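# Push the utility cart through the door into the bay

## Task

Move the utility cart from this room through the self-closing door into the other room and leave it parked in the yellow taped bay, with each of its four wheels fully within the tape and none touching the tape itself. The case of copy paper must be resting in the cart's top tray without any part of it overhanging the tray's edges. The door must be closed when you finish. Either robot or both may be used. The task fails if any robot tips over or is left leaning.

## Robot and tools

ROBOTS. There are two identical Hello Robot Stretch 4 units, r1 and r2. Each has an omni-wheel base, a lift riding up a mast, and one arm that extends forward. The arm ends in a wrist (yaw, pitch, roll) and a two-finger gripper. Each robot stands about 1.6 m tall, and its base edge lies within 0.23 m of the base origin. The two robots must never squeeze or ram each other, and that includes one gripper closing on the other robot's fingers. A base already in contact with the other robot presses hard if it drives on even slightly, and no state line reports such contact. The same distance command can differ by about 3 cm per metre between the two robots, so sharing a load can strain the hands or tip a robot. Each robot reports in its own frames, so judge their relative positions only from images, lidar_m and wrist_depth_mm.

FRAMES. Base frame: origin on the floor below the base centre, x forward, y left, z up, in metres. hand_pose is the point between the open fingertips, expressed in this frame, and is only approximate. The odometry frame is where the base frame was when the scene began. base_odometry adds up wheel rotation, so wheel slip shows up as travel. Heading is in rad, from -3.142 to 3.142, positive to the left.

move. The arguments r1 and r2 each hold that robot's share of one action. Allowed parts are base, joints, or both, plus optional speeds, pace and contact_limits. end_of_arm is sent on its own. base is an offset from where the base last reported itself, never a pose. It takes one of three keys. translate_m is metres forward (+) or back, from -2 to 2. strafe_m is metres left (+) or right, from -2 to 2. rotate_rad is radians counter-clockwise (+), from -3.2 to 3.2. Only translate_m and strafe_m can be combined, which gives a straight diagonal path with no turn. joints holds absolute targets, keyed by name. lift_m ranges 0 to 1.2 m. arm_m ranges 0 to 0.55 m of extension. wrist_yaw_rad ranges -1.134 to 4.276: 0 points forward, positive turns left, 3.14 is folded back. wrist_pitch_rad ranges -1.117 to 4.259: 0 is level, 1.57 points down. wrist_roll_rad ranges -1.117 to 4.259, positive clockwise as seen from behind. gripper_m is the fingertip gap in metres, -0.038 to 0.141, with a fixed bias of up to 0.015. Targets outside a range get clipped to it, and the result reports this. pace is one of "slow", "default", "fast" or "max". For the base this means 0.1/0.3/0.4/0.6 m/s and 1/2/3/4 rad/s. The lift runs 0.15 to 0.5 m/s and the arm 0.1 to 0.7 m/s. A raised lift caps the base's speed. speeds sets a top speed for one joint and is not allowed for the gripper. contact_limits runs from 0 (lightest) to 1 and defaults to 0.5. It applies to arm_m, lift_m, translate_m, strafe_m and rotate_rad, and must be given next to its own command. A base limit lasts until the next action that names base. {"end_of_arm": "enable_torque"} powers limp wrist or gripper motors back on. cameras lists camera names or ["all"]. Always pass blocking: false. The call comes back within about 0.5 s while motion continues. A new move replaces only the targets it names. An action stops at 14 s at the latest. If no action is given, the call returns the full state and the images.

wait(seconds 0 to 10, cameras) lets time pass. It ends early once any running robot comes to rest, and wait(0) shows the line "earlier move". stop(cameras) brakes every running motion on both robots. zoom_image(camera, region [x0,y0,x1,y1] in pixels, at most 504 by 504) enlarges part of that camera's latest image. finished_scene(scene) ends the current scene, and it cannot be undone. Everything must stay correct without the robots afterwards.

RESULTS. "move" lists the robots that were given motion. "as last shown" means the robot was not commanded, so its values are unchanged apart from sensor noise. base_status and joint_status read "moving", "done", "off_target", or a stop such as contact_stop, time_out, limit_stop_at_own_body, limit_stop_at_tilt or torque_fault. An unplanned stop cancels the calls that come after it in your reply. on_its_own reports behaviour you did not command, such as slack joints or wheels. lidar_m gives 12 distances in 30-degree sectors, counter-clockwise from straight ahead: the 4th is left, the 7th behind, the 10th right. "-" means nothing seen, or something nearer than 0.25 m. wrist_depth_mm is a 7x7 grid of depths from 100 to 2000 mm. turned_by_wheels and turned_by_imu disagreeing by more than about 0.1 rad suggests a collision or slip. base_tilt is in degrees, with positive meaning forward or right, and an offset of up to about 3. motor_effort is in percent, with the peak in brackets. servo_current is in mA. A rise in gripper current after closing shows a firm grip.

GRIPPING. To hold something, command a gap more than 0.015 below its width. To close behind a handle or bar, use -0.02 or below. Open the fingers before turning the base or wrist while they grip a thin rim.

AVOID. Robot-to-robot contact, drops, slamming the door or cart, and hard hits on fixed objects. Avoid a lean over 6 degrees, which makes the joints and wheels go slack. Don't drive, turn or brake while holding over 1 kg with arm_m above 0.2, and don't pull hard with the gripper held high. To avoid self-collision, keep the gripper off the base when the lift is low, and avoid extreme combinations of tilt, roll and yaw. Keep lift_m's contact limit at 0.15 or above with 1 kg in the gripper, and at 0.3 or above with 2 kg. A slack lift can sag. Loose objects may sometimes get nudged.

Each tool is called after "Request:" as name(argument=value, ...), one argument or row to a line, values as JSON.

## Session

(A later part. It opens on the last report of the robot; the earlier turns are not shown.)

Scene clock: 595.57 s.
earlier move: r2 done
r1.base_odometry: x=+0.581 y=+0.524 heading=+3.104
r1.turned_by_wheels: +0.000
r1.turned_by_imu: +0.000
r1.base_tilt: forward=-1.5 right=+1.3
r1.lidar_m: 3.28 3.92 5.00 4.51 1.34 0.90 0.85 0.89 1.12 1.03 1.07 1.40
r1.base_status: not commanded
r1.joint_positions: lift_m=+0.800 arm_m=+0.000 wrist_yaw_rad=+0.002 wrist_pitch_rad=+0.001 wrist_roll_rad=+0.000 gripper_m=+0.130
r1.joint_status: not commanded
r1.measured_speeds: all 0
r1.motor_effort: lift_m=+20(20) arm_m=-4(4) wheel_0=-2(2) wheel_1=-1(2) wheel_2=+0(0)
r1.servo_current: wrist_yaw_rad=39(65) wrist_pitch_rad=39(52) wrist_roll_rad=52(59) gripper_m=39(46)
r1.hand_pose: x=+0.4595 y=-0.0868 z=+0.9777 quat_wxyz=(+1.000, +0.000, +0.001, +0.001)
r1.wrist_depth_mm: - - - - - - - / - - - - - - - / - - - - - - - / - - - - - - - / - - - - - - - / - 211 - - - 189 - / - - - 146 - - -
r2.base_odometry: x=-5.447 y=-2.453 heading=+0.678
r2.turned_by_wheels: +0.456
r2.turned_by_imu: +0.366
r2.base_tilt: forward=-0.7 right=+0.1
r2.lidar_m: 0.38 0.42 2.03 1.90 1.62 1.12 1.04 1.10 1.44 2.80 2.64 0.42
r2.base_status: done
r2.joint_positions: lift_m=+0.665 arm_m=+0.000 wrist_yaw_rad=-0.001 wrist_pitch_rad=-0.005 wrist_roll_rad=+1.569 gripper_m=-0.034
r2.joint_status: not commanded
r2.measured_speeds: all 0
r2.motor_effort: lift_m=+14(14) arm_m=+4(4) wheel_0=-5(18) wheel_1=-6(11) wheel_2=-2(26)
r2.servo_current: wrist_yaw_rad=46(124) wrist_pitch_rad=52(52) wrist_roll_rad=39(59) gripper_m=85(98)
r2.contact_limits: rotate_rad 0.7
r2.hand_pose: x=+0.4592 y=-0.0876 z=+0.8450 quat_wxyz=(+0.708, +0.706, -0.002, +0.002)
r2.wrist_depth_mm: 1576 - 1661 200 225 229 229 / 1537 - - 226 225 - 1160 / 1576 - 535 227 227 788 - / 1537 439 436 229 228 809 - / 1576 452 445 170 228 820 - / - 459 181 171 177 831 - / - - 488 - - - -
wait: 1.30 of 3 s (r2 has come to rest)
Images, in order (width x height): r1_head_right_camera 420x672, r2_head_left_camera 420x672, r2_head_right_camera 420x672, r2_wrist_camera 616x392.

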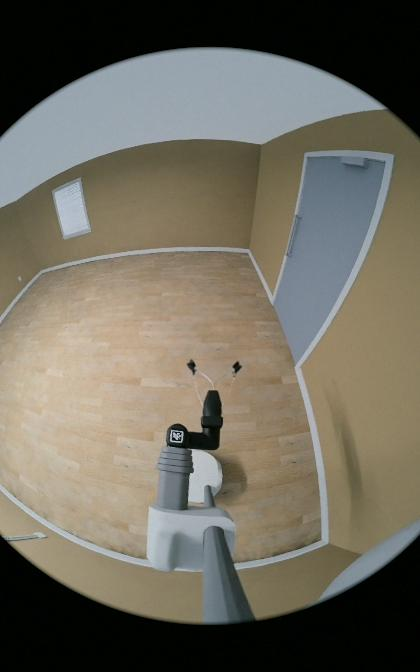

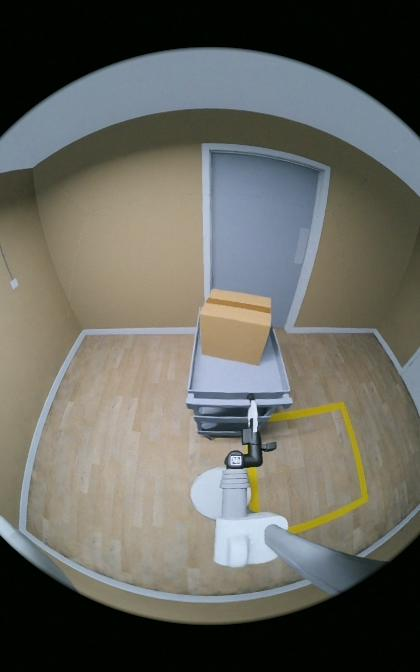

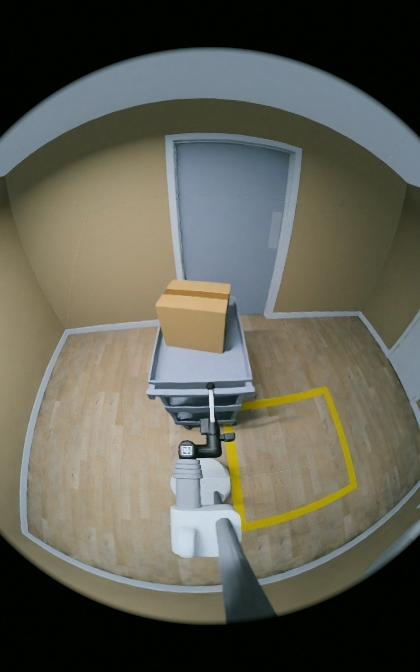

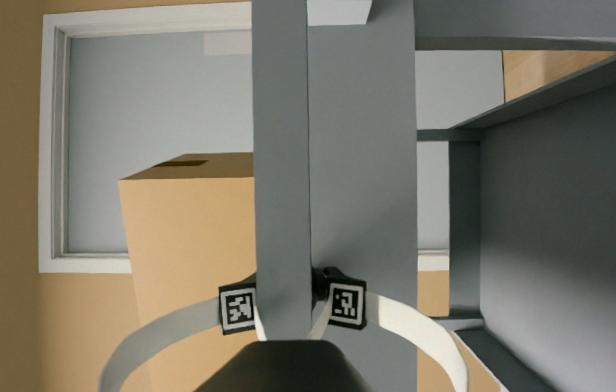

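Request:
move(
  blocking=false,
  r2={"base":{"translate_m":-0.6},"contact_limits":{"translate_m":0.7}},
)

Request:
wait(
  seconds=5,
  cameras=["r2_head_left_camera"],
)

Request:
move(
  blocking=false,
  r2={"base":{"strafe_m":-0.46},"pace":"slow","contact_limits":{"strafe_m":0.7}},
)

Request:
wait(
  seconds=7,
)

Request:
move(
  blocking=false,
  r2={"base":{"rotate_rad":0.6},"pace":"slow","contact_limits":{"rotate_rad":0.7}},
)

Request:
wait(
  seconds=3,
  cameras=["r2_head_left_camera","r2_head_right_camera"],
)

Scene clock: 621.57 s.
move: r2 moving
r1: as last shown
r2.base_odometry: x=-5.472 y=-2.473 heading=+0.678
r2.turned_by_wheels: +0.000
r2.turned_by_imu: +0.001
r2.base_tilt: forward=-0.6 right=+0.0
r2.lidar_m: 0.40 0.43 2.01 1.91 1.53 1.09 1.00 1.06 1.40 2.78 2.69 0.43
r2.base_status: translate_m moving
r2.joint_positions: lift_m=+0.665 arm_m=+0.000 wrist_yaw_rad=+0.004 wrist_pitch_rad=-0.005 wrist_roll_rad=+1.569 gripper_m=-0.034
r2.joint_status: not commanded
r2.measured_speeds: translate_m=-0.122 strafe_m=+0.001 rotate_rad=-0.002 lift_m=+0.000 arm_m=+0.000 wrist_yaw_rad=+0.005 wrist_pitch_rad=+0.000 wrist_roll_rad=+0.000
r2.motor_effort: lift_m=+14(14) arm_m=-4(4) wheel_0=-9(12) wheel_1=-10(11) wheel_2=+22(22)
r2.servo_current: wrist_yaw_rad=33(52) wrist_pitch_rad=33(52) wrist_roll_rad=39(52) gripper_m=85(91)
r2.contact_limits: translate_m 0.7
r2.hand_pose: x=+0.4597 y=-0.0862 z=+0.8450 quat_wxyz=(+0.708, +0.706, +0.000, +0.003)
r2.wrist_depth_mm: 1618 - 1618 163 219 222 236 / 1618 - - 164 222 - 1160 / 1618 - 466 166 223 798 - / 1661 436 433 224 225 820 - / 1576 459 455 170 229 831 - / - 473 185 172 175 - - / - - 500 - - - -
pictures: none

Scene clock: 624.57 s.
earlier move: r2 done
r1.base_odometry: x=+0.581 y=+0.524 heading=+3.104
r1.turned_by_wheels: +0.000
r1.turned_by_imu: +0.000
r1.base_tilt: forward=-1.5 right=+1.2
r1.lidar_m: 3.33 3.96 5.00 4.54 1.34 0.92 0.86 0.86 1.12 1.04 1.06 1.40
r1.base_status: not commanded
r1.joint_positions: lift_m=+0.800 arm_m=+0.000 wrist_yaw_rad=+0.002 wrist_pitch_rad=+0.001 wrist_roll_rad=+0.000 gripper_m=+0.130
r1.joint_status: not commanded
r1.measured_speeds: all 0
r1.motor_effort: lift_m=+20(20) arm_m=-4(4) wheel_0=-2(3) wheel_1=-1(2) wheel_2=+0(0)
r1.servo_current: wrist_yaw_rad=26(65) wrist_pitch_rad=33(46) wrist_roll_rad=65(72) gripper_m=39(52)
r1.hand_pose: x=+0.4595 y=-0.0868 z=+0.9777 quat_wxyz=(+1.000, +0.000, +0.001, +0.001)
r1.wrist_depth_mm: - - - - - - - / - - - - - - - / - - - - - - - / - - - - - - - / - - - - - - - / - 210 - - - 188 - / - - - 146 - - -
r2.base_odometry: x=-5.914 y=-2.830 heading=+0.678
r2.turned_by_wheels: +0.000
r2.turned_by_imu: +0.002
r2.base_tilt: forward=-0.7 right=+0.1
r2.lidar_m: 0.39 0.45 2.01 1.87 0.70 0.48 0.42 0.46 0.65 1.56 2.90 0.43
r2.base_status: done
r2.joint_positions: lift_m=+0.665 arm_m=+0.000 wrist_yaw_rad=+0.009 wrist_pitch_rad=-0.005 wrist_roll_rad=+1.569 gripper_m=-0.034
r2.joint_status: not commanded
r2.measured_speeds: all 0
r2.motor_effort: lift_m=+14(14) arm_m=-4(4) wheel_0=+0(12) wheel_1=-4(11) wheel_2=+4(23)
r2.servo_current: wrist_yaw_rad=59(72) wrist_pitch_rad=46(52) wrist_roll_rad=39(65) gripper_m=91(98)
r2.contact_limits: translate_m 0.7
r2.hand_pose: x=+0.4601 y=-0.0850 z=+0.8450 quat_wxyz=(+0.708, +0.706, +0.001, +0.005)
r2.wrist_depth_mm: - - - 196 208 220 1160 / - - - 212 212 1618 - / - - 488 216 216 788 - / - 442 430 164 221 820 - / - - 459 168 228 842 - / - - 182 172 173 - - / - - 525 - - 564 -
wait: 3.00 of 5 s (r2 has come to rest)
Images, in order (width x height): r2_head_left_camera 420x672.

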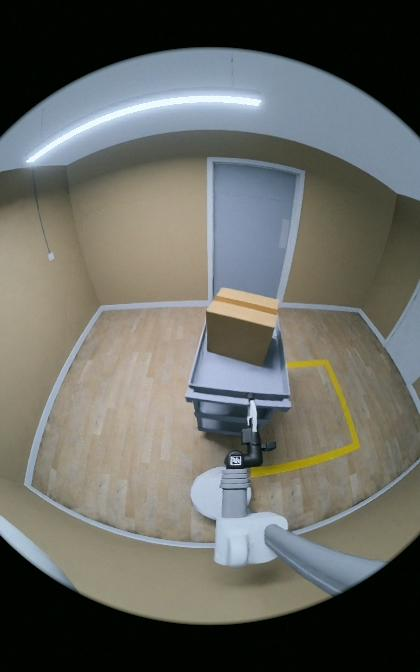

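Scene clock: 625.07 s.
move: r2 moving
r1: as last shown
r2.base_odometry: x=-5.906 y=-2.841 heading=+0.679
r2.turned_by_wheels: +0.001
r2.turned_by_imu: +0.001
r2.base_tilt: forward=-0.7 right=+0.1
r2.lidar_m: 0.41 0.43 1.99 1.90 0.71 0.47 0.42 0.47 0.63 1.53 2.90 0.42
r2.base_status: strafe_m moving
r2.joint_positions: lift_m=+0.665 arm_m=+0.000 wrist_yaw_rad=+0.009 wrist_pitch_rad=-0.005 wrist_roll_rad=+1.569 gripper_m=-0.034
r2.joint_status: not commanded
r2.measured_speeds: translate_m=+0.000 strafe_m=-0.055 rotate_rad=+0.000 lift_m=+0.000 arm_m=+0.000 wrist_yaw_rad=+0.000 wrist_pitch_rad=+0.000 wrist_roll_rad=+0.000
r2.motor_effort: lift_m=+14(14) arm_m=-4(4) wheel_0=+12(14) wheel_1=-6(8) wheel_2=+0(2)
r2.servo_current: wrist_yaw_rad=52(65) wrist_pitch_rad=46(46) wrist_roll_rad=46(52) gripper_m=85(98)
r2.contact_limits: strafe_m 0.7
r2.hand_pose: x=+0.4601 y=-0.0850 z=+0.8450 quat_wxyz=(+0.708, +0.706, +0.001, +0.005)
r2.wrist_depth_mm: - - - 190 206 1464 1138 / - - - 210 211 1661 - / - - 492 159 215 809 - / - 442 433 163 221 809 - / - - 459 167 228 842 - / - - 183 172 177 - - / - - 521 - - 564 -
pictures: none

Scene clock: 630.30 s.
earlier move: r2 done
r1.base_odometry: x=+0.581 y=+0.524 heading=+3.104
r1.turned_by_wheels: +0.000
r1.turned_by_imu: +0.000
r1.base_tilt: forward=-1.6 right=+1.3
r1.lidar_m: 3.34 3.95 5.01 4.50 1.34 0.92 0.86 0.88 1.12 1.03 1.06 1.38
r1.base_status: not commanded
r1.joint_positions: lift_m=+0.800 arm_m=+0.000 wrist_yaw_rad=+0.002 wrist_pitch_rad=+0.001 wrist_roll_rad=+0.000 gripper_m=+0.130
r1.joint_status: not commanded
r1.measured_speeds: all 0
r1.motor_effort: lift_m=+20(20) arm_m=-4(4) wheel_0=-2(3) wheel_1=-1(2) wheel_2=+0(0)
r1.servo_current: wrist_yaw_rad=39(72) wrist_pitch_rad=33(52) wrist_roll_rad=46(65) gripper_m=26(46)
r1.hand_pose: x=+0.4595 y=-0.0868 z=+0.9777 quat_wxyz=(+1.000, +0.000, +0.001, +0.001)
r1.wrist_depth_mm: - - - - - - - / - - - - - - - / - - - - - - - / - - - - - - - / - - - - - - - / - 210 - - - 188 - / - - - 146 - - -
r2.base_odometry: x=-5.626 y=-3.188 heading=+0.678
r2.turned_by_wheels: +0.000
r2.turned_by_imu: +0.002
r2.base_tilt: forward=-0.7 right=+0.1
r2.lidar_m: 0.29 0.25 2.50 2.15 0.68 0.45 0.42 0.43 0.59 1.46 2.45 0.47
r2.base_status: done
r2.joint_positions: lift_m=+0.665 arm_m=+0.000 wrist_yaw_rad=+0.009 wrist_pitch_rad=-0.005 wrist_roll_rad=+1.569 gripper_m=-0.034
r2.joint_status: not commanded
r2.measured_speeds: all 0
r2.motor_effort: lift_m=+14(14) arm_m=-4(4) wheel_0=+6(18) wheel_1=-2(8) wheel_2=+0(2)
r2.servo_current: wrist_yaw_rad=72(72) wrist_pitch_rad=46(52) wrist_roll_rad=46(65) gripper_m=91(98)
r2.contact_limits: strafe_m 0.7
r2.hand_pose: x=+0.4601 y=-0.0850 z=+0.8450 quat_wxyz=(+0.708, +0.706, +0.001, +0.005)
r2.wrist_depth_mm: - - - - - 1756 1205 / - - - 265 - 1808 1229 / - - - 230 309 322 319 / - - - 209 277 1863 1205 / - - - 189 246 1808 544 / - - 182 170 176 741 - / - 413 402 - - - -
wait: 5.23 of 7 s (r2 has come to rest)
pictures: none

Scene clock: 630.80 s.
move: r2 moving
r1: as last shown
r2.base_odometry: x=-5.626 y=-3.188 heading=+0.802
r2.turned_by_wheels: +0.123
r2.turned_by_imu: +0.114
r2.base_tilt: forward=-0.8 right=+0.1
r2.lidar_m: 0.29 0.27 2.41 1.40 0.61 0.43 0.42 0.46 0.68 2.36 2.54 0.49
r2.base_status: rotate_rad moving
r2.joint_positions: lift_m=+0.665 arm_m=+0.000 wrist_yaw_rad=-0.018 wrist_pitch_rad=-0.005 wrist_roll_rad=+1.569 gripper_m=-0.034
r2.joint_status: not commanded
r2.measured_speeds: translate_m=-0.004 strafe_m=+0.003 rotate_rad=+0.481 lift_m=+0.000 arm_m=+0.000 wrist_yaw_rad=-0.053 wrist_pitch_rad=+0.000 wrist_roll_rad=+0.000
r2.motor_effort: lift_m=+14(14) arm_m=-2(4) wheel_0=-8(11) wheel_1=-10(10) wheel_2=-23(23)
r2.servo_current: wrist_yaw_rad=124(124) wrist_pitch_rad=39(52) wrist_roll_rad=52(65) gripper_m=91(91)
r2.contact_limits: rotate_rad 0.7
r2.hand_pose: x=+0.4576 y=-0.0927 z=+0.8450 quat_wxyz=(+0.708, +0.706, -0.008, -0.005)
r2.wrist_depth_mm: - - - - - 1756 1205 / - - - 260 - 1661 1229 / - - - 222 303 322 319 / - - - 200 267 1808 1255 / - - - 182 239 - - / - 427 182 165 179 - - / - 402 399 - - - -
pictures: none

Scene clock: 632.13 s.
earlier move: r2 done
r1.base_odometry: x=+0.581 y=+0.524 heading=+3.104
r1.turned_by_wheels: +0.000
r1.turned_by_imu: +0.000
r1.base_tilt: forward=-1.6 right=+1.3
r1.lidar_m: 3.33 3.94 5.00 4.53 1.35 0.94 0.85 0.89 1.12 1.01 1.06 1.40
r1.base_status: not commanded
r1.joint_positions: lift_m=+0.800 arm_m=+0.000 wrist_yaw_rad=+0.002 wrist_pitch_rad=+0.001 wrist_roll_rad=+0.000 gripper_m=+0.130
r1.joint_status: not commanded
r1.measured_speeds: all 0
r1.motor_effort: lift_m=+20(20) arm_m=-4(4) wheel_0=-2(3) wheel_1=-1(2) wheel_2=+0(0)
r1.servo_current: wrist_yaw_rad=39(72) wrist_pitch_rad=39(52) wrist_roll_rad=52(65) gripper_m=39(46)
r1.hand_pose: x=+0.4595 y=-0.0868 z=+0.9777 quat_wxyz=(+1.000, +0.000, +0.001, +0.001)
r1.wrist_depth_mm: - - - - - - - / - - - - - - - / - - - - - - - / - - - - - - - / - - - - - - - / - 210 - - - 189 - / - - - 146 - - -
r2.base_odometry: x=-5.626 y=-3.188 heading=+1.277
r2.turned_by_wheels: +0.475
r2.turned_by_imu: +0.406
r2.base_tilt: forward=-0.7 right=+0.1
r2.lidar_m: 0.42 0.50 2.09 0.67 0.47 0.42 0.46 0.63 1.54 2.43 2.48 0.40
r2.base_status: done
r2.joint_positions: lift_m=+0.665 arm_m=+0.000 wrist_yaw_rad=-0.006 wrist_pitch_rad=-0.005 wrist_roll_rad=+1.569 gripper_m=-0.034
r2.joint_status: not commanded
r2.measured_speeds: all 0
r2.motor_effort: lift_m=+14(14) arm_m=+4(4) wheel_0=-9(19) wheel_1=-5(11) wheel_2=-6(27)
r2.servo_current: wrist_yaw_rad=52(124) wrist_pitch_rad=46(52) wrist_roll_rad=46(65) gripper_m=85(98)
r2.contact_limits: rotate_rad 0.7
r2.hand_pose: x=+0.4588 y=-0.0891 z=+0.8450 quat_wxyz=(+0.708, +0.706, -0.004, +0.000)
r2.wrist_depth_mm: 1863 - - 142 194 1576 535 / - - - 199 202 732 - / - 449 418 153 210 798 - / - 452 436 158 216 809 - / - - 477 165 225 - - / - - 181 171 176 - - / - - - - - 1808 517
wait: 1.33 of 3 s (r2 has come to rest)
Images, in order (width x height): r2_head_left_camera 420x672, r2_head_right_camera 420x672.

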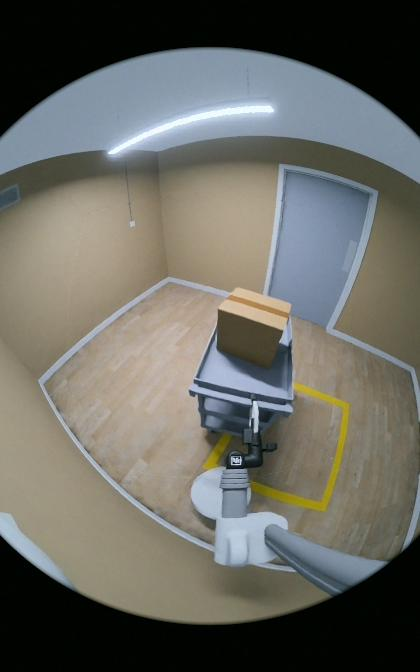

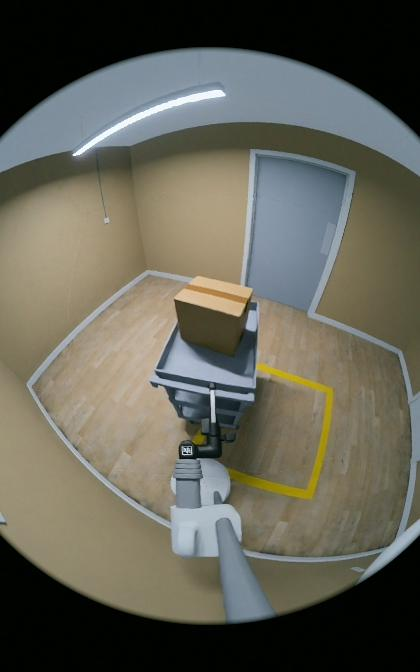

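Request:
move(
  blocking=false,
  r2={"base":{"strafe_m":-0.5},"pace":"slow","contact_limits":{"strafe_m":0.7}},
)

Request:
wait(
  seconds=7,
)

Request:
move(
  blocking=false,
  r2={"base":{"rotate_rad":0.58},"pace":"slow","contact_limits":{"rotate_rad":0.7}},
)

Request:
wait(
  seconds=3,
  cameras=["r2_head_left_camera","r2_head_right_camera","r1_head_right_camera"],
)

Scene clock: 639.87 s.
move: r2 moving
r1: as last shown
r2.base_odometry: x=-5.612 y=-3.192 heading=+1.277
r2.turned_by_wheels: +0.000
r2.turned_by_imu: +0.001
r2.base_tilt: forward=-0.7 right=+0.1
r2.lidar_m: 0.41 0.46 2.12 0.71 0.48 0.44 0.47 0.63 1.54 2.41 2.48 0.41
r2.base_status: strafe_m moving
r2.joint_positions: lift_m=+0.665 arm_m=+0.000 wrist_yaw_rad=-0.001 wrist_pitch_rad=-0.005 wrist_roll_rad=+1.569 gripper_m=-0.034
r2.joint_status: not commanded
r2.measured_speeds: translate_m=+0.000 strafe_m=-0.055 rotate_rad=+0.001 lift_m=+0.000 arm_m=+0.000 wrist_yaw_rad=+0.024 wrist_pitch_rad=+0.000 wrist_roll_rad=+0.000
r2.motor_effort: lift_m=+14(14) arm_m=+4(4) wheel_0=+10(10) wheel_1=-7(9) wheel_2=+0(5)
r2.servo_current: wrist_yaw_rad=52(65) wrist_pitch_rad=46(52) wrist_roll_rad=46(52) gripper_m=91(91)
r2.contact_limits: strafe_m 0.7
r2.hand_pose: x=+0.4592 y=-0.0877 z=+0.8450 quat_wxyz=(+0.708, +0.706, -0.002, +0.002)
r2.wrist_depth_mm: 1863 - - 139 190 1430 477 / - - - 195 198 741 - / - 436 415 150 207 788 - / - 452 436 156 215 798 - / - - 477 163 224 - - / - - 183 171 176 - - / - - - - - 1661 512
pictures: none

Scene clock: 645.53 s.
earlier move: r2 done
r1.base_odometry: x=+0.581 y=+0.524 heading=+3.104
r1.turned_by_wheels: +0.000
r1.turned_by_imu: +0.000
r1.base_tilt: forward=-1.6 right=+1.3
r1.lidar_m: 3.31 3.97 5.03 4.50 1.33 0.91 0.86 0.89 1.11 1.02 1.06 1.40
r1.base_status: not commanded
r1.joint_positions: lift_m=+0.800 arm_m=+0.000 wrist_yaw_rad=+0.002 wrist_pitch_rad=+0.001 wrist_roll_rad=+0.000 gripper_m=+0.130
r1.joint_status: not commanded
r1.measured_speeds: all 0
r1.motor_effort: lift_m=+20(20) arm_m=-4(4) wheel_0=-2(3) wheel_1=-1(2) wheel_2=+0(0)
r1.servo_current: wrist_yaw_rad=59(72) wrist_pitch_rad=46(52) wrist_roll_rad=52(78) gripper_m=39(52)
r1.hand_pose: x=+0.4595 y=-0.0868 z=+0.9777 quat_wxyz=(+1.000, +0.000, +0.001, +0.001)
r1.wrist_depth_mm: - - - - - - - / - - - - - - - / - - - - - - - / - - - - - - - / - - - - - - - / - 210 - - - 189 - / - - - 146 - - -
r2.base_odometry: x=-5.148 y=-3.332 heading=+1.277
r2.turned_by_wheels: +0.000
r2.turned_by_imu: +0.004
r2.base_tilt: forward=-0.7 right=+0.0
r2.lidar_m: 0.31 0.31 2.79 1.01 0.72 0.67 0.71 0.95 1.93 1.97 2.25 0.45
r2.base_status: done
r2.joint_positions: lift_m=+0.665 arm_m=+0.000 wrist_yaw_rad=+0.008 wrist_pitch_rad=-0.005 wrist_roll_rad=+1.569 gripper_m=-0.034
r2.joint_status: not commanded
r2.measured_speeds: all 0
r2.motor_effort: lift_m=+14(14) arm_m=-4(4) wheel_0=+6(17) wheel_1=-4(9) wheel_2=+2(5)
r2.servo_current: wrist_yaw_rad=52(72) wrist_pitch_rad=39(52) wrist_roll_rad=46(65) gripper_m=85(98)
r2.contact_limits: strafe_m 0.7
r2.hand_pose: x=+0.4599 y=-0.0852 z=+0.8450 quat_wxyz=(+0.708, +0.706, +0.001, +0.005)
r2.wrist_depth_mm: 1756 - - 244 - 1576 1182 / 1808 1808 - 239 297 1537 1205 / - - - 218 287 312 312 / - - - 201 264 1808 512 / - - - 186 241 - - / - 430 183 171 175 - - / - 418 413 - 213 - -
wait: 5.67 of 7 s (r2 has come to rest)
pictures: none

Scene clock: 646.03 s.
move: r2 moving
r1: as last shown
r2.base_odometry: x=-5.148 y=-3.333 heading=+1.400
r2.turned_by_wheels: +0.123
r2.turned_by_imu: +0.116
r2.base_tilt: forward=-0.8 right=+0.1
r2.lidar_m: 0.29 0.29 2.10 0.93 0.68 0.67 0.75 1.09 1.95 2.08 2.16 0.43
r2.base_status: rotate_rad moving
r2.joint_positions: lift_m=+0.665 arm_m=+0.000 wrist_yaw_rad=-0.017 wrist_pitch_rad=-0.005 wrist_roll_rad=+1.569 gripper_m=-0.034
r2.joint_status: not commanded
r2.measured_speeds: translate_m=-0.004 strafe_m=+0.004 rotate_rad=+0.485 lift_m=+0.000 arm_m=+0.000 wrist_yaw_rad=-0.054 wrist_pitch_rad=+0.000 wrist_roll_rad=+0.000
r2.motor_effort: lift_m=+14(14) arm_m=-3(4) wheel_0=-12(18) wheel_1=-10(10) wheel_2=-18(18)
r2.servo_current: wrist_yaw_rad=91(91) wrist_pitch_rad=46(46) wrist_roll_rad=52(52) gripper_m=91(91)
r2.contact_limits: rotate_rad 0.7
r2.hand_pose: x=+0.4578 y=-0.0923 z=+0.8450 quat_wxyz=(+0.708, +0.706, -0.008, -0.004)
r2.wrist_depth_mm: 1708 - - 238 - 1576 1205 / 1808 1863 - 227 290 296 294 / - - - 210 276 1661 1229 / - - - 195 257 1808 508 / - - - 182 237 820 - / - 427 182 168 175 778 - / - 413 413 - 211 - -
pictures: none

Scene clock: 647.37 s.
earlier move: r2 done
r1.base_odometry: x=+0.581 y=+0.524 heading=+3.104
r1.turned_by_wheels: +0.000
r1.turned_by_imu: +0.000
r1.base_tilt: forward=-1.6 right=+1.3
r1.lidar_m: 3.35 3.95 5.01 4.53 1.31 0.93 0.85 0.88 1.10 1.03 1.06 1.38
r1.base_status: not commanded
r1.joint_positions: lift_m=+0.800 arm_m=+0.000 wrist_yaw_rad=+0.002 wrist_pitch_rad=+0.001 wrist_roll_rad=+0.000 gripper_m=+0.130
r1.joint_status: not commanded
r1.measured_speeds: all 0
r1.motor_effort: lift_m=+20(20) arm_m=-4(4) wheel_0=-2(2) wheel_1=-1(2) wheel_2=+0(0)
r1.servo_current: wrist_yaw_rad=59(72) wrist_pitch_rad=46(52) wrist_roll_rad=59(65) gripper_m=46(46)
r1.hand_pose: x=+0.4595 y=-0.0868 z=+0.9777 quat_wxyz=(+1.000, +0.000, +0.001, +0.001)
r1.wrist_depth_mm: - - - - - - - / - - - - - - - / - - - - - - - / - - - - - - - / - - - - - - - / - 210 - - - 189 - / - - - 146 - - -
r2.base_odometry: x=-5.148 y=-3.333 heading=+1.856
r2.turned_by_wheels: +0.455
r2.turned_by_imu: +0.410
r2.base_tilt: forward=-0.7 right=+0.1
r2.lidar_m: 0.41 0.52 0.99 0.74 0.68 0.73 0.98 1.93 1.96 2.22 2.11 0.39
r2.base_status: done
r2.joint_positions: lift_m=+0.665 arm_m=+0.000 wrist_yaw_rad=-0.008 wrist_pitch_rad=-0.005 wrist_roll_rad=+1.569 gripper_m=-0.034
r2.joint_status: not commanded
r2.measured_speeds: all 0
r2.motor_effort: lift_m=+14(14) arm_m=+4(4) wheel_0=-6(18) wheel_1=-6(10) wheel_2=-6(25)
r2.servo_current: wrist_yaw_rad=65(104) wrist_pitch_rad=46(52) wrist_roll_rad=52(59) gripper_m=91(98)
r2.contact_limits: rotate_rad 0.7
r2.hand_pose: x=+0.4586 y=-0.0897 z=+0.8450 quat_wxyz=(+0.708, +0.706, -0.005, -0.001)
r2.wrist_depth_mm: - - - 173 178 - - / - - 436 182 186 741 - / - 415 397 193 197 798 - / - 466 452 150 208 - - / - - 500 157 222 - - / - - 182 171 176 1921 - / - - - - - 1756 492
wait: 1.33 of 3 s (r2 has come to rest)
pictures: r1_head_right_camera, r2_head_left_camera, r2_head_right_camera
Images, in order (width x height): r1_head_right_camera 420x672, r2_head_left_camera 420x672, r2_head_right_camera 420x672.

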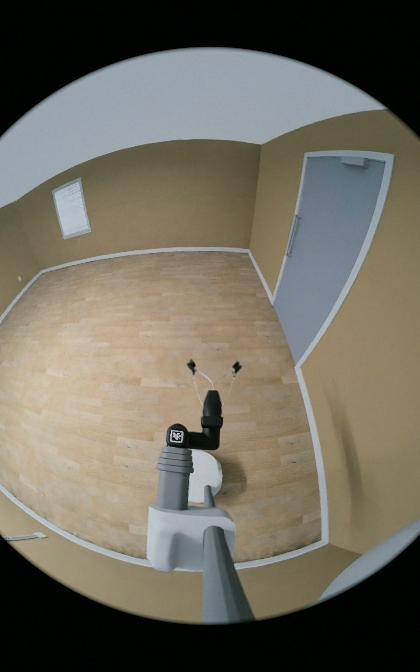

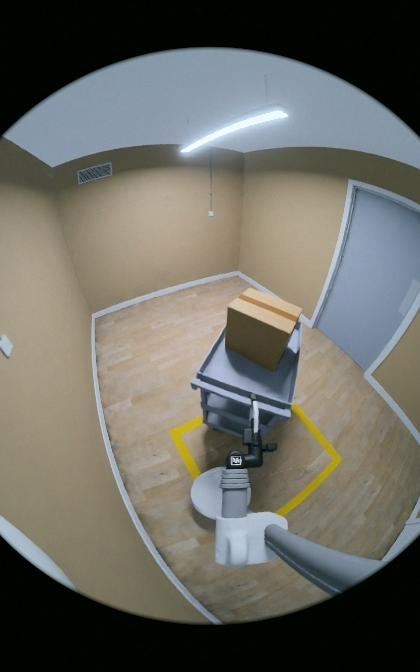

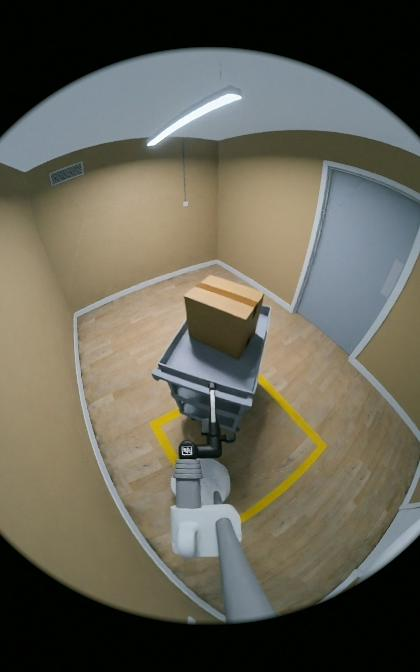

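Request:
move(
  blocking=false,
  r2={"base":{"strafe_m":-0.5},"pace":"slow","contact_limits":{"strafe_m":0.7}},
)

Request:
wait(
  seconds=7,
)

Request:
move(
  blocking=false,
  r2={"base":{"rotate_rad":0.58},"pace":"slow","contact_limits":{"rotate_rad":0.7}},
)

Request:
wait(
  seconds=3,
  cameras=["r2_head_left_camera","r2_head_right_camera"],
)

Scene clock: 655.57 s.
move: r2 moving
r1: as last shown
r2.base_odometry: x=-5.134 y=-3.329 heading=+1.856
r2.turned_by_wheels: +0.000
r2.turned_by_imu: +0.001
r2.base_tilt: forward=-0.7 right=+0.1
r2.lidar_m: 0.41 0.49 1.04 0.75 0.70 0.73 1.00 1.91 1.92 2.20 2.07 0.39
r2.base_status: strafe_m moving
r2.joint_positions: lift_m=+0.665 arm_m=+0.000 wrist_yaw_rad=-0.001 wrist_pitch_rad=-0.005 wrist_roll_rad=+1.569 gripper_m=-0.034
r2.joint_status: not commanded
r2.measured_speeds: translate_m=-0.001 strafe_m=-0.055 rotate_rad=+0.004 lift_m=+0.000 arm_m=+0.000 wrist_yaw_rad=+0.028 wrist_pitch_rad=+0.000 wrist_roll_rad=+0.000
r2.motor_effort: lift_m=+14(14) arm_m=+4(4) wheel_0=+11(11) wheel_1=-8(11) wheel_2=+0(5)
r2.servo_current: wrist_yaw_rad=52(59) wrist_pitch_rad=39(46) wrist_roll_rad=52(52) gripper_m=85(91)
r2.contact_limits: strafe_m 0.7
r2.hand_pose: x=+0.4592 y=-0.0876 z=+0.8450 quat_wxyz=(+0.708, +0.706, -0.002, +0.002)
r2.wrist_depth_mm: - - - 121 172 - - / - - 397 179 183 741 - / - 404 397 135 193 798 - / - 469 442 146 207 - - / - - 508 155 220 - - / - - 183 169 178 1808 - / - - - - - 1808 492
pictures: none

Scene clock: 661.20 s.
earlier move: r2 done
r1.base_odometry: x=+0.581 y=+0.524 heading=+3.104
r1.turned_by_wheels: +0.000
r1.turned_by_imu: +0.000
r1.base_tilt: forward=-1.6 right=+1.3
r1.lidar_m: 3.31 3.94 4.99 4.51 1.32 0.92 0.86 0.88 1.11 1.04 1.08 1.38
r1.base_status: not commanded
r1.joint_positions: lift_m=+0.800 arm_m=+0.000 wrist_yaw_rad=+0.002 wrist_pitch_rad=+0.001 wrist_roll_rad=+0.000 gripper_m=+0.130
r1.joint_status: not commanded
r1.measured_speeds: all 0
r1.motor_effort: lift_m=+20(20) arm_m=-4(4) wheel_0=-2(3) wheel_1=-1(2) wheel_2=+0(0)
r1.servo_current: wrist_yaw_rad=39(72) wrist_pitch_rad=39(52) wrist_roll_rad=33(72) gripper_m=46(52)
r1.hand_pose: x=+0.4595 y=-0.0868 z=+0.9777 quat_wxyz=(+1.000, +0.000, +0.001, +0.001)
r1.wrist_depth_mm: - - - - - - - / - - - - - - - / - - - - - - - / - - - - - - - / - - - - - - - / - 210 - - - 189 - / - - - 146 - - -
r2.base_odometry: x=-4.668 y=-3.192 heading=+1.856
r2.turned_by_wheels: +0.000
r2.turned_by_imu: +0.003
r2.base_tilt: forward=-0.7 right=+0.1
r2.lidar_m: 0.34 0.33 1.65 1.19 1.10 1.17 1.57 1.61 1.73 1.78 1.68 0.46
r2.base_status: done
r2.joint_positions: lift_m=+0.665 arm_m=+0.000 wrist_yaw_rad=+0.008 wrist_pitch_rad=-0.005 wrist_roll_rad=+1.569 gripper_m=-0.034
r2.joint_status: not commanded
r2.measured_speeds: all 0
r2.motor_effort: lift_m=+14(14) arm_m=+4(5) wheel_0=+8(18) wheel_1=-4(11) wheel_2=+1(5)
r2.servo_current: wrist_yaw_rad=65(72) wrist_pitch_rad=46(52) wrist_roll_rad=46(65) gripper_m=91(98)
r2.contact_limits: strafe_m 0.7
r2.hand_pose: x=+0.4599 y=-0.0852 z=+0.8450 quat_wxyz=(+0.708, +0.706, +0.001, +0.005)
r2.wrist_depth_mm: 1661 - - 227 - 1537 1182 / - - - 221 277 287 1138 / - - - 208 273 1537 1160 / - - - 195 255 1863 544 / - - - 183 238 820 - / - 433 183 172 175 788 - / - - 418 - 216 - -
wait: 5.63 of 7 s (r2 has come to rest)
pictures: none

Scene clock: 661.70 s.
move: r2 moving
r1: as last shown
r2.base_odometry: x=-4.668 y=-3.192 heading=+1.979
r2.turned_by_wheels: +0.123
r2.turned_by_imu: +0.118
r2.base_tilt: forward=-0.7 right=+0.1
r2.lidar_m: 0.34 0.36 1.48 1.15 1.10 1.23 1.71 1.63 1.79 1.72 1.69 0.47
r2.base_status: rotate_rad moving
r2.joint_positions: lift_m=+0.665 arm_m=+0.000 wrist_yaw_rad=-0.016 wrist_pitch_rad=-0.005 wrist_roll_rad=+1.569 gripper_m=-0.034
r2.joint_status: not commanded
r2.measured_speeds: translate_m=+0.001 strafe_m=+0.000 rotate_rad=+0.491 lift_m=+0.000 arm_m=+0.000 wrist_yaw_rad=-0.039 wrist_pitch_rad=+0.000 wrist_roll_rad=+0.000
r2.motor_effort: lift_m=+14(14) arm_m=+4(4) wheel_0=-12(14) wheel_1=-10(10) wheel_2=-19(19)
r2.servo_current: wrist_yaw_rad=85(85) wrist_pitch_rad=46(46) wrist_roll_rad=46(52) gripper_m=85(98)
r2.contact_limits: rotate_rad 0.7
r2.hand_pose: x=+0.4578 y=-0.0921 z=+0.8450 quat_wxyz=(+0.708, +0.706, -0.008, -0.004)
r2.wrist_depth_mm: - - - 220 - 1576 1229 / - - - 245 276 281 278 / - - - 199 263 1808 1229 / - - - 189 246 1863 - / - - 492 179 234 809 - / - 430 183 169 179 788 - / - 421 421 - 215 - -
pictures: none

Scene clock: 663.00 s.
earlier move: r2 done
r1.base_odometry: x=+0.581 y=+0.524 heading=+3.104
r1.turned_by_wheels: +0.000
r1.turned_by_imu: +0.000
r1.base_tilt: forward=-1.6 right=+1.3
r1.lidar_m: 3.34 3.93 4.99 4.53 1.32 0.92 0.86 0.87 1.11 1.05 1.07 1.39
r1.base_status: not commanded
r1.joint_positions: lift_m=+0.800 arm_m=+0.000 wrist_yaw_rad=+0.002 wrist_pitch_rad=+0.001 wrist_roll_rad=+0.000 gripper_m=+0.130
r1.joint_status: not commanded
r1.measured_speeds: all 0
r1.motor_effort: lift_m=+20(20) arm_m=-4(4) wheel_0=-2(3) wheel_1=-1(2) wheel_2=+0(0)
r1.servo_current: wrist_yaw_rad=59(65) wrist_pitch_rad=46(52) wrist_roll_rad=46(72) gripper_m=39(46)
r1.hand_pose: x=+0.4595 y=-0.0868 z=+0.9777 quat_wxyz=(+1.000, +0.000, +0.001, +0.001)
r1.wrist_depth_mm: - - - - - - - / - - - - - - - / - - - - - - - / - - - - - - - / - - - - - - - / - 210 - - - 189 - / - - - 146 - - -
r2.base_odometry: x=-4.668 y=-3.192 heading=+2.434
r2.turned_by_wheels: +0.455
r2.turned_by_imu: +0.432
r2.base_tilt: forward=-0.7 right=+0.1
r2.lidar_m: 0.44 0.55 1.17 1.11 1.19 1.67 1.66 1.72 1.74 1.67 1.82 0.37
r2.base_status: done
r2.joint_positions: lift_m=+0.665 arm_m=+0.000 wrist_yaw_rad=-0.009 wrist_pitch_rad=-0.005 wrist_roll_rad=+1.569 gripper_m=-0.034
r2.joint_status: not commanded
r2.measured_speeds: all 0
r2.motor_effort: lift_m=+14(14) arm_m=+4(4) wheel_0=-8(14) wheel_1=-6(10) wheel_2=-4(24)
r2.servo_current: wrist_yaw_rad=52(104) wrist_pitch_rad=46(52) wrist_roll_rad=59(59) gripper_m=85(98)
r2.contact_limits: rotate_rad 0.7
r2.hand_pose: x=+0.4585 y=-0.0900 z=+0.8450 quat_wxyz=(+0.708, +0.706, -0.005, -0.001)
r2.wrist_depth_mm: - - 459 155 160 668 - / - 384 377 118 172 723 - / - 421 402 128 186 798 - / - - 455 139 202 - - / - - 544 150 221 - - / - - 182 169 177 1708 512 / - - - - - - 477
wait: 1.30 of 3 s (r2 has come to rest)
Images, in order (width x height): r2_head_left_camera 420x672, r2_head_right_camera 420x672.

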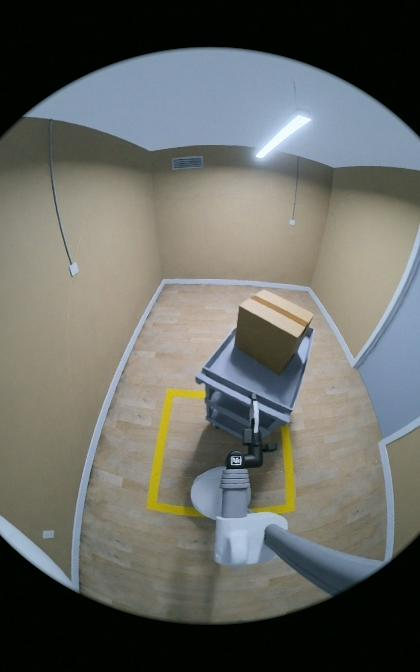

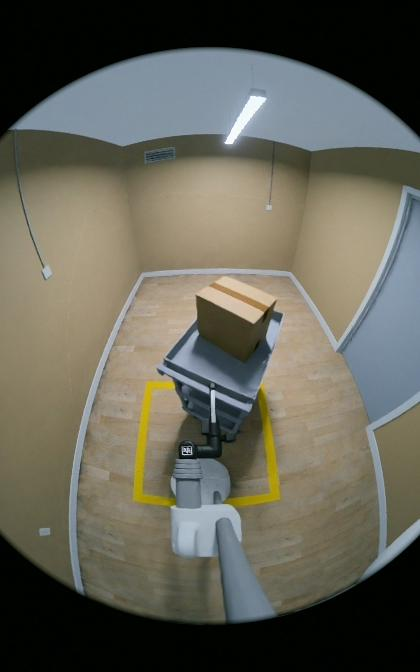

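Request:
move(
  blocking=false,
  r2={"base":{"translate_m":-0.4,"strafe_m":0.0},"pace":"slow","contact_limits":{"translate_m":0.7}},
)

Request:
wait(
  seconds=6,
  cameras=["r2_head_left_camera","r2_head_right_camera"],
)

Scene clock: 678.20 s.
move: r2 moving
r1: as last shown
r2.base_odometry: x=-4.659 y=-3.200 heading=+2.434
r2.turned_by_wheels: +0.000
r2.turned_by_imu: +0.000
r2.base_tilt: forward=-0.7 right=+0.1
r2.lidar_m: 0.42 0.56 1.15 1.12 1.14 1.63 1.66 1.72 1.75 1.67 1.87 0.37
r2.base_status: translate_m moving; strafe_m moving
r2.joint_positions: lift_m=+0.665 arm_m=+0.000 wrist_yaw_rad=-0.006 wrist_pitch_rad=-0.005 wrist_roll_rad=+1.569 gripper_m=-0.034
r2.joint_status: not commanded
r2.measured_speeds: translate_m=-0.048 strafe_m=+0.000 rotate_rad=+0.003 lift_m=+0.000 arm_m=+0.000 wrist_yaw_rad=+0.014 wrist_pitch_rad=+0.000 wrist_roll_rad=+0.000
r2.motor_effort: lift_m=+14(14) arm_m=-4(4) wheel_0=-10(14) wheel_1=-9(10) wheel_2=+12(13)
r2.servo_current: wrist_yaw_rad=52(65) wrist_pitch_rad=46(52) wrist_roll_rad=39(59) gripper_m=91(91)
r2.contact_limits: translate_m 0.7
r2.hand_pose: x=+0.4588 y=-0.0890 z=+0.8450 quat_wxyz=(+0.708, +0.706, -0.004, +0.000)
r2.wrist_depth_mm: - - 452 107 160 676 - / - 384 373 117 172 732 - / - 421 399 127 186 - - / - - 459 136 202 - - / - - 544 150 222 - - / - - 183 169 176 1708 508 / - - - - - 1863 473
pictures: none

Scene clock: 682.97 s.
earlier move: r2 done
r1.base_odometry: x=+0.581 y=+0.524 heading=+3.104
r1.turned_by_wheels: +0.000
r1.turned_by_imu: +0.000
r1.base_tilt: forward=-1.6 right=+1.2
r1.lidar_m: 3.33 3.95 5.05 4.53 1.35 0.93 0.85 0.89 1.12 1.03 1.05 1.38
r1.base_status: not commanded
r1.joint_positions: lift_m=+0.800 arm_m=+0.000 wrist_yaw_rad=+0.002 wrist_pitch_rad=+0.001 wrist_roll_rad=+0.000 gripper_m=+0.130
r1.joint_status: not commanded
r1.measured_speeds: all 0
r1.motor_effort: lift_m=+20(20) arm_m=-4(4) wheel_0=-2(3) wheel_1=-1(2) wheel_2=+0(0)
r1.servo_current: wrist_yaw_rad=65(72) wrist_pitch_rad=46(52) wrist_roll_rad=46(72) gripper_m=46(52)
r1.hand_pose: x=+0.4595 y=-0.0868 z=+0.9777 quat_wxyz=(+1.000, +0.000, +0.001, +0.001)
r1.wrist_depth_mm: - - - - - - - / - - - - - - - / - - - - - - - / - - - - - - - / - - - - - - - / - 210 - - - 189 - / - - - 146 - - -
r2.base_odometry: x=-4.364 y=-3.452 heading=+2.435
r2.turned_by_wheels: +0.000
r2.turned_by_imu: +0.003
r2.base_tilt: forward=-0.7 right=+0.1
r2.lidar_m: 0.36 0.36 1.17 1.13 1.15 1.36 1.26 1.34 1.73 1.67 1.78 0.43
r2.base_status: done
r2.joint_positions: lift_m=+0.665 arm_m=+0.000 wrist_yaw_rad=+0.005 wrist_pitch_rad=-0.005 wrist_roll_rad=+1.569 gripper_m=-0.034
r2.joint_status: not commanded
r2.measured_speeds: all 0
r2.motor_effort: lift_m=+14(14) arm_m=-4(4) wheel_0=-1(15) wheel_1=-5(10) wheel_2=+7(16)
r2.servo_current: wrist_yaw_rad=52(65) wrist_pitch_rad=39(52) wrist_roll_rad=52(59) gripper_m=91(98)
r2.contact_limits: translate_m 0.7
r2.hand_pose: x=+0.4598 y=-0.0859 z=+0.8450 quat_wxyz=(+0.708, +0.706, +0.000, +0.004)
r2.wrist_depth_mm: - - - 187 246 1397 1078 / - - - 183 242 1576 1160 / - - - 180 238 1756 - / - - 554 234 234 831 - / - 445 439 175 232 820 - / - 452 182 173 175 798 - / - - 459 - - - -
wait: 4.77 of 6 s (r2 has come to rest)
Images, in order (width x height): r2_head_left_camera 420x672, r2_head_right_camera 420x672.

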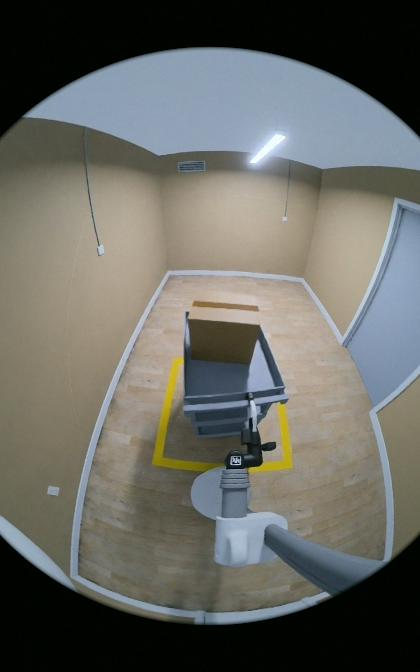

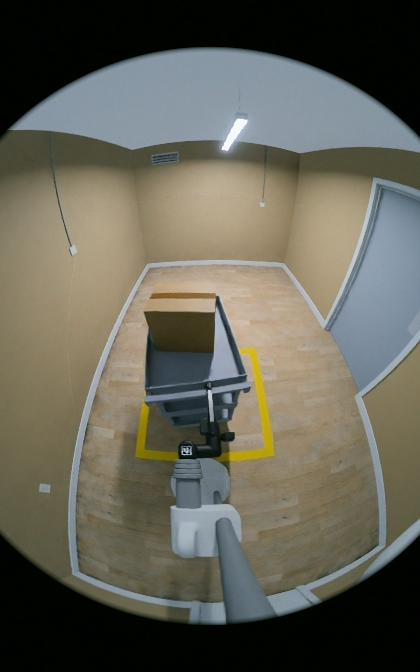

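Request:
move(
  blocking=false,
  r2={"base":{"translate_m":-0.12,"strafe_m":0.02},"pace":"slow","contact_limits":{"translate_m":0.7}},
)

Request:
wait(
  seconds=3,
  cameras=["r2_head_camera","r2_head_left_camera","r2_head_right_camera","r2_wrist_camera"],
)

Request:
zoom_image(
  camera="r2_head_right_camera",
  region=[110, 270, 300, 480],
)

Request:
zoom_image(
  camera="r2_head_left_camera",
  region=[130, 270, 320, 480],
)

Scene clock: 691.73 s.
move: r2 moving
r1: as last shown
r2.base_odometry: x=-4.356 y=-3.461 heading=+2.435
r2.turned_by_wheels: +0.000
r2.turned_by_imu: +0.001
r2.base_tilt: forward=-0.7 right=+0.1
r2.lidar_m: 0.39 0.37 1.19 1.11 1.17 1.30 1.25 1.33 1.75 1.68 1.78 0.43
r2.base_status: translate_m moving; strafe_m moving
r2.joint_positions: lift_m=+0.665 arm_m=+0.000 wrist_yaw_rad=+0.005 wrist_pitch_rad=-0.005 wrist_roll_rad=+1.569 gripper_m=-0.034
r2.joint_status: not commanded
r2.measured_speeds: translate_m=-0.049 strafe_m=+0.008 rotate_rad=-0.002 lift_m=+0.000 arm_m=+0.000 wrist_yaw_rad=+0.000 wrist_pitch_rad=+0.000 wrist_roll_rad=+0.000
r2.motor_effort: lift_m=+14(14) arm_m=-4(4) wheel_0=-6(7) wheel_1=-6(8) wheel_2=+15(16)
r2.servo_current: wrist_yaw_rad=46(59) wrist_pitch_rad=46(46) wrist_roll_rad=46(52) gripper_m=85(91)
r2.contact_limits: translate_m 0.7
r2.hand_pose: x=+0.4598 y=-0.0859 z=+0.8450 quat_wxyz=(+0.708, +0.706, +0.000, +0.004)
r2.wrist_depth_mm: - - - 185 242 1430 1098 / - - - 181 240 1537 1160 / - - - 179 237 1808 - / - - 525 236 234 820 - / - 449 439 174 231 831 - / - - 185 172 175 809 - / - - 459 - - - -
pictures: none

Scene clock: 693.73 s.
earlier move: r2 done
r1.base_odometry: x=+0.581 y=+0.524 heading=+3.104
r1.turned_by_wheels: +0.000
r1.turned_by_imu: +0.000
r1.base_tilt: forward=-1.6 right=+1.3
r1.lidar_m: 3.30 3.95 5.03 4.53 1.34 0.92 0.85 0.89 1.10 1.04 1.06 1.39
r1.base_status: not commanded
r1.joint_positions: lift_m=+0.800 arm_m=+0.000 wrist_yaw_rad=+0.002 wrist_pitch_rad=+0.001 wrist_roll_rad=+0.000 gripper_m=+0.130
r1.joint_status: not commanded
r1.measured_speeds: all 0
r1.motor_effort: lift_m=+20(20) arm_m=-4(4) wheel_0=-2(3) wheel_1=-1(2) wheel_2=+0(0)
r1.servo_current: wrist_yaw_rad=39(65) wrist_pitch_rad=39(46) wrist_roll_rad=52(65) gripper_m=39(52)
r1.hand_pose: x=+0.4595 y=-0.0868 z=+0.9777 quat_wxyz=(+1.000, +0.000, +0.001, +0.001)
r1.wrist_depth_mm: - - - - - - - / - - - - - - - / - - - - - - - / - - - - - - - / - - - - - - - / - 209 - - - 189 - / - - - 146 - - -
r2.base_odometry: x=-4.286 y=-3.545 heading=+2.434
r2.turned_by_wheels: +0.000
r2.turned_by_imu: +0.000
r2.base_tilt: forward=-0.7 right=+0.0
r2.lidar_m: 0.38 0.38 1.17 1.09 1.17 1.24 1.12 1.20 1.67 1.69 1.78 0.44
r2.base_status: done
r2.joint_positions: lift_m=+0.665 arm_m=+0.000 wrist_yaw_rad=+0.005 wrist_pitch_rad=-0.005 wrist_roll_rad=+1.569 gripper_m=-0.034
r2.joint_status: not commanded
r2.measured_speeds: all 0
r2.motor_effort: lift_m=+14(14) arm_m=-4(4) wheel_0=-5(10) wheel_1=-4(8) wheel_2=+6(16)
r2.servo_current: wrist_yaw_rad=46(65) wrist_pitch_rad=46(52) wrist_roll_rad=39(65) gripper_m=85(91)
r2.contact_limits: translate_m 0.7
r2.hand_pose: x=+0.4598 y=-0.0859 z=+0.8450 quat_wxyz=(+0.708, +0.706, +0.000, +0.004)
r2.wrist_depth_mm: - - - 198 263 1661 1138 / - - - 193 255 267 267 / - - - 187 246 1863 569 / - - - 182 240 831 - / - 445 439 177 233 820 - / - 445 182 173 177 - - / - - 439 - - - -
wait: 2.00 of 3 s (r2 has come to rest)
Images, in order (width x height): r2_head_camera 420x560, r2_head_left_camera 420x672, r2_head_right_camera 420x672, r2_wrist_camera 616x392.

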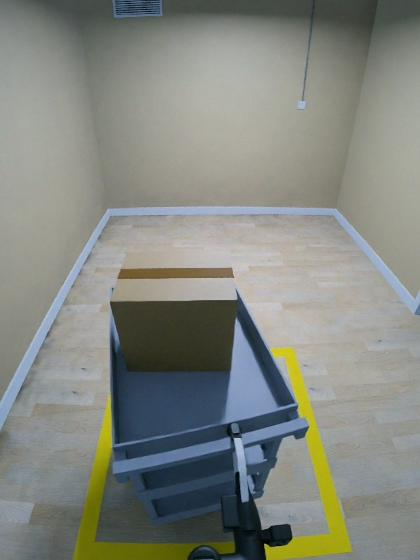

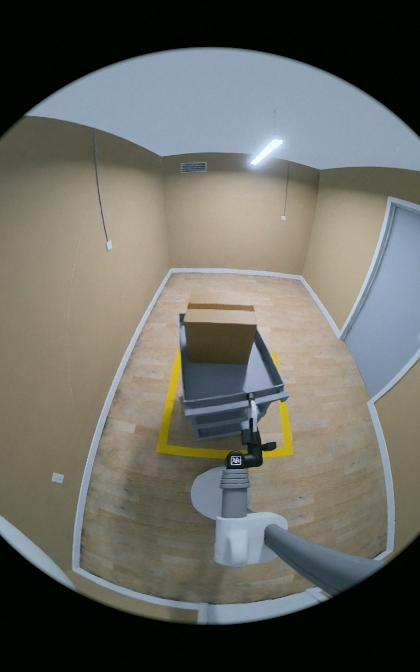

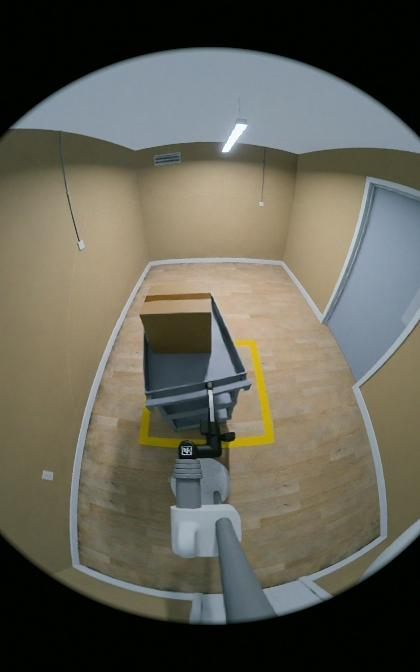

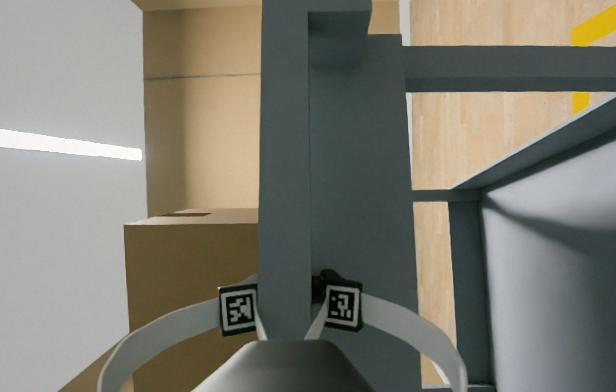

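Scaled by 2.400 from the camera's image (finer frame: 600x960).

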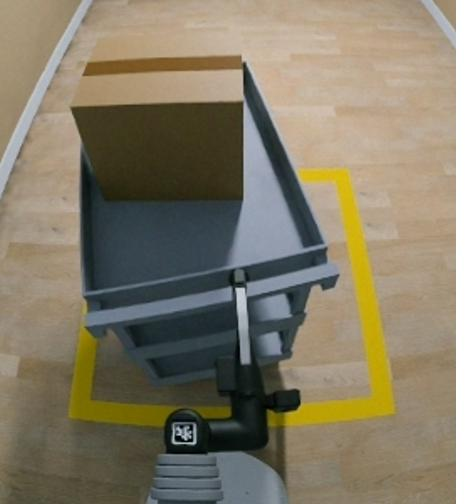

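Scaled by 2.400 from the camera's image (finer frame: 600x960).

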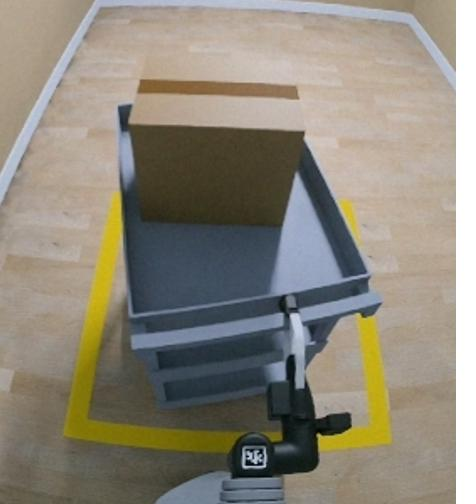

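Request:
move(
  blocking=false,
  r2={"base":{"rotate_rad":0.2},"pace":"slow","contact_limits":{"rotate_rad":0.7}},
)

Request:
wait(
  seconds=2,
  cameras=["r2_head_left_camera","r2_head_right_camera"],
)

Request:
zoom_image(
  camera="r2_head_right_camera",
  region=[110, 270, 300, 480],
)

Request:
zoom_image(
  camera="r2_head_left_camera",
  region=[130, 270, 320, 480],
)

Scene clock: 704.40 s.
move: r2 moving
r1: as last shown
r2.base_odometry: x=-4.286 y=-3.545 heading=+2.555
r2.turned_by_wheels: +0.121
r2.turned_by_imu: +0.114
r2.base_tilt: forward=-0.7 right=+0.1
r2.lidar_m: 0.35 0.39 1.14 1.08 1.19 1.18 1.11 1.25 1.70 1.67 1.95 0.44
r2.base_status: rotate_rad moving
r2.joint_positions: lift_m=+0.665 arm_m=+0.000 wrist_yaw_rad=-0.016 wrist_pitch_rad=-0.005 wrist_roll_rad=+1.569 gripper_m=-0.034
r2.joint_status: not commanded
r2.measured_speeds: translate_m=+0.004 strafe_m=-0.004 rotate_rad=+0.416 lift_m=+0.000 arm_m=+0.000 wrist_yaw_rad=+0.000 wrist_pitch_rad=+0.000 wrist_roll_rad=+0.000
r2.motor_effort: lift_m=+14(14) arm_m=+0(4) wheel_0=-11(14) wheel_1=-6(9) wheel_2=-21(21)
r2.servo_current: wrist_yaw_rad=91(91) wrist_pitch_rad=46(52) wrist_roll_rad=33(52) gripper_m=85(91)
r2.contact_limits: rotate_rad 0.7
r2.hand_pose: x=+0.4578 y=-0.0920 z=+0.8450 quat_wxyz=(+0.708, +0.706, -0.008, -0.004)
r2.wrist_depth_mm: - - - 211 246 250 248 / - - - 180 240 1618 1229 / - - - 235 236 1808 - / - - 469 231 232 820 - / - 442 436 189 228 809 - / - 449 184 169 179 798 - / - - 455 - - - -
pictures: none

Scene clock: 705.07 s.
earlier move: r2 done
r1.base_odometry: x=+0.581 y=+0.524 heading=+3.104
r1.turned_by_wheels: +0.000
r1.turned_by_imu: +0.000
r1.base_tilt: forward=-1.6 right=+1.3
r1.lidar_m: 3.31 3.95 5.00 4.50 1.32 0.92 0.84 0.88 1.12 1.03 1.05 1.40
r1.base_status: not commanded
r1.joint_positions: lift_m=+0.800 arm_m=+0.000 wrist_yaw_rad=+0.002 wrist_pitch_rad=+0.001 wrist_roll_rad=+0.000 gripper_m=+0.130
r1.joint_status: not commanded
r1.measured_speeds: all 0
r1.motor_effort: lift_m=+20(20) arm_m=-4(4) wheel_0=-2(3) wheel_1=-1(1) wheel_2=+0(0)
r1.servo_current: wrist_yaw_rad=52(65) wrist_pitch_rad=39(52) wrist_roll_rad=46(65) gripper_m=39(52)
r1.hand_pose: x=+0.4595 y=-0.0868 z=+0.9777 quat_wxyz=(+1.000, +0.000, +0.001, +0.001)
r1.wrist_depth_mm: - - - - - - - / - - - - - - - / - - - - - - - / - - - - - - - / - - - - - - - / - 210 - - - 189 - / - - - 147 - - -
r2.base_odometry: x=-4.286 y=-3.545 heading=+2.633
r2.turned_by_wheels: +0.077
r2.turned_by_imu: +0.074
r2.base_tilt: forward=-0.6 right=+0.1
r2.lidar_m: 0.40 0.44 1.11 1.12 1.25 1.13 1.13 1.30 1.69 1.65 2.03 0.39
r2.base_status: done
r2.joint_positions: lift_m=+0.665 arm_m=+0.000 wrist_yaw_rad=-0.015 wrist_pitch_rad=-0.005 wrist_roll_rad=+1.569 gripper_m=-0.034
r2.joint_status: not commanded
r2.measured_speeds: all 0
r2.motor_effort: lift_m=+14(14) arm_m=+4(4) wheel_0=-5(14) wheel_1=-4(9) wheel_2=-9(21)
r2.servo_current: wrist_yaw_rad=85(104) wrist_pitch_rad=46(52) wrist_roll_rad=46(52) gripper_m=91(91)
r2.contact_limits: rotate_rad 0.7
r2.hand_pose: x=+0.4579 y=-0.0916 z=+0.8450 quat_wxyz=(+0.708, +0.706, -0.007, -0.003)
r2.wrist_depth_mm: - - - 217 219 1618 1229 / - - - 163 220 1756 - / - - 580 221 222 809 - / - 442 433 224 224 809 - / - 462 452 213 226 831 - / - - 184 169 171 - - / - - 496 - - - -
wait: 0.67 of 2 s (r2 has come to rest)
Images, in order (width x height): r2_head_left_camera 420x672, r2_head_right_camera 420x672.

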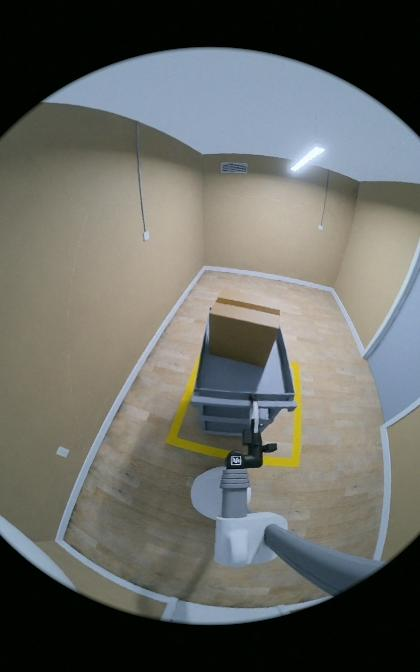

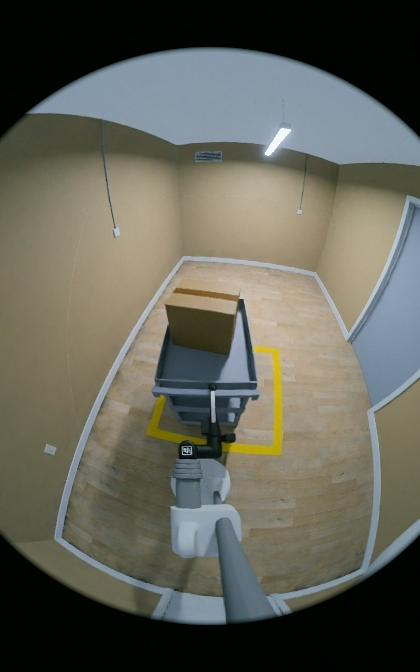

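Scaled by 2.400 from the camera's image (finer frame: 600x960).

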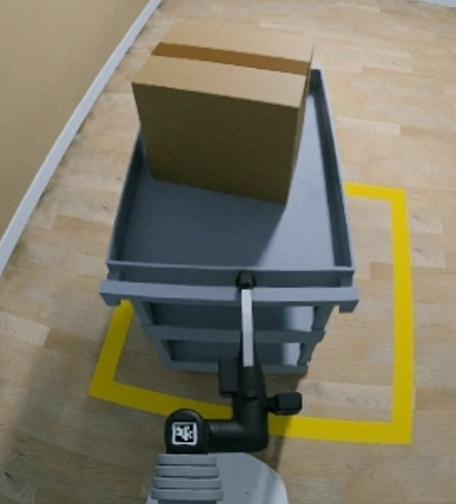

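Scaled by 2.400 from the camera's image (finer frame: 600x960).

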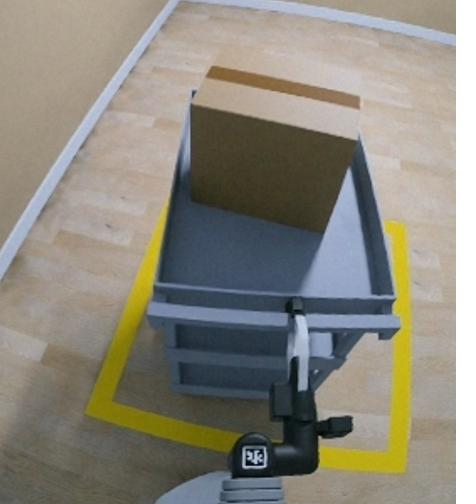

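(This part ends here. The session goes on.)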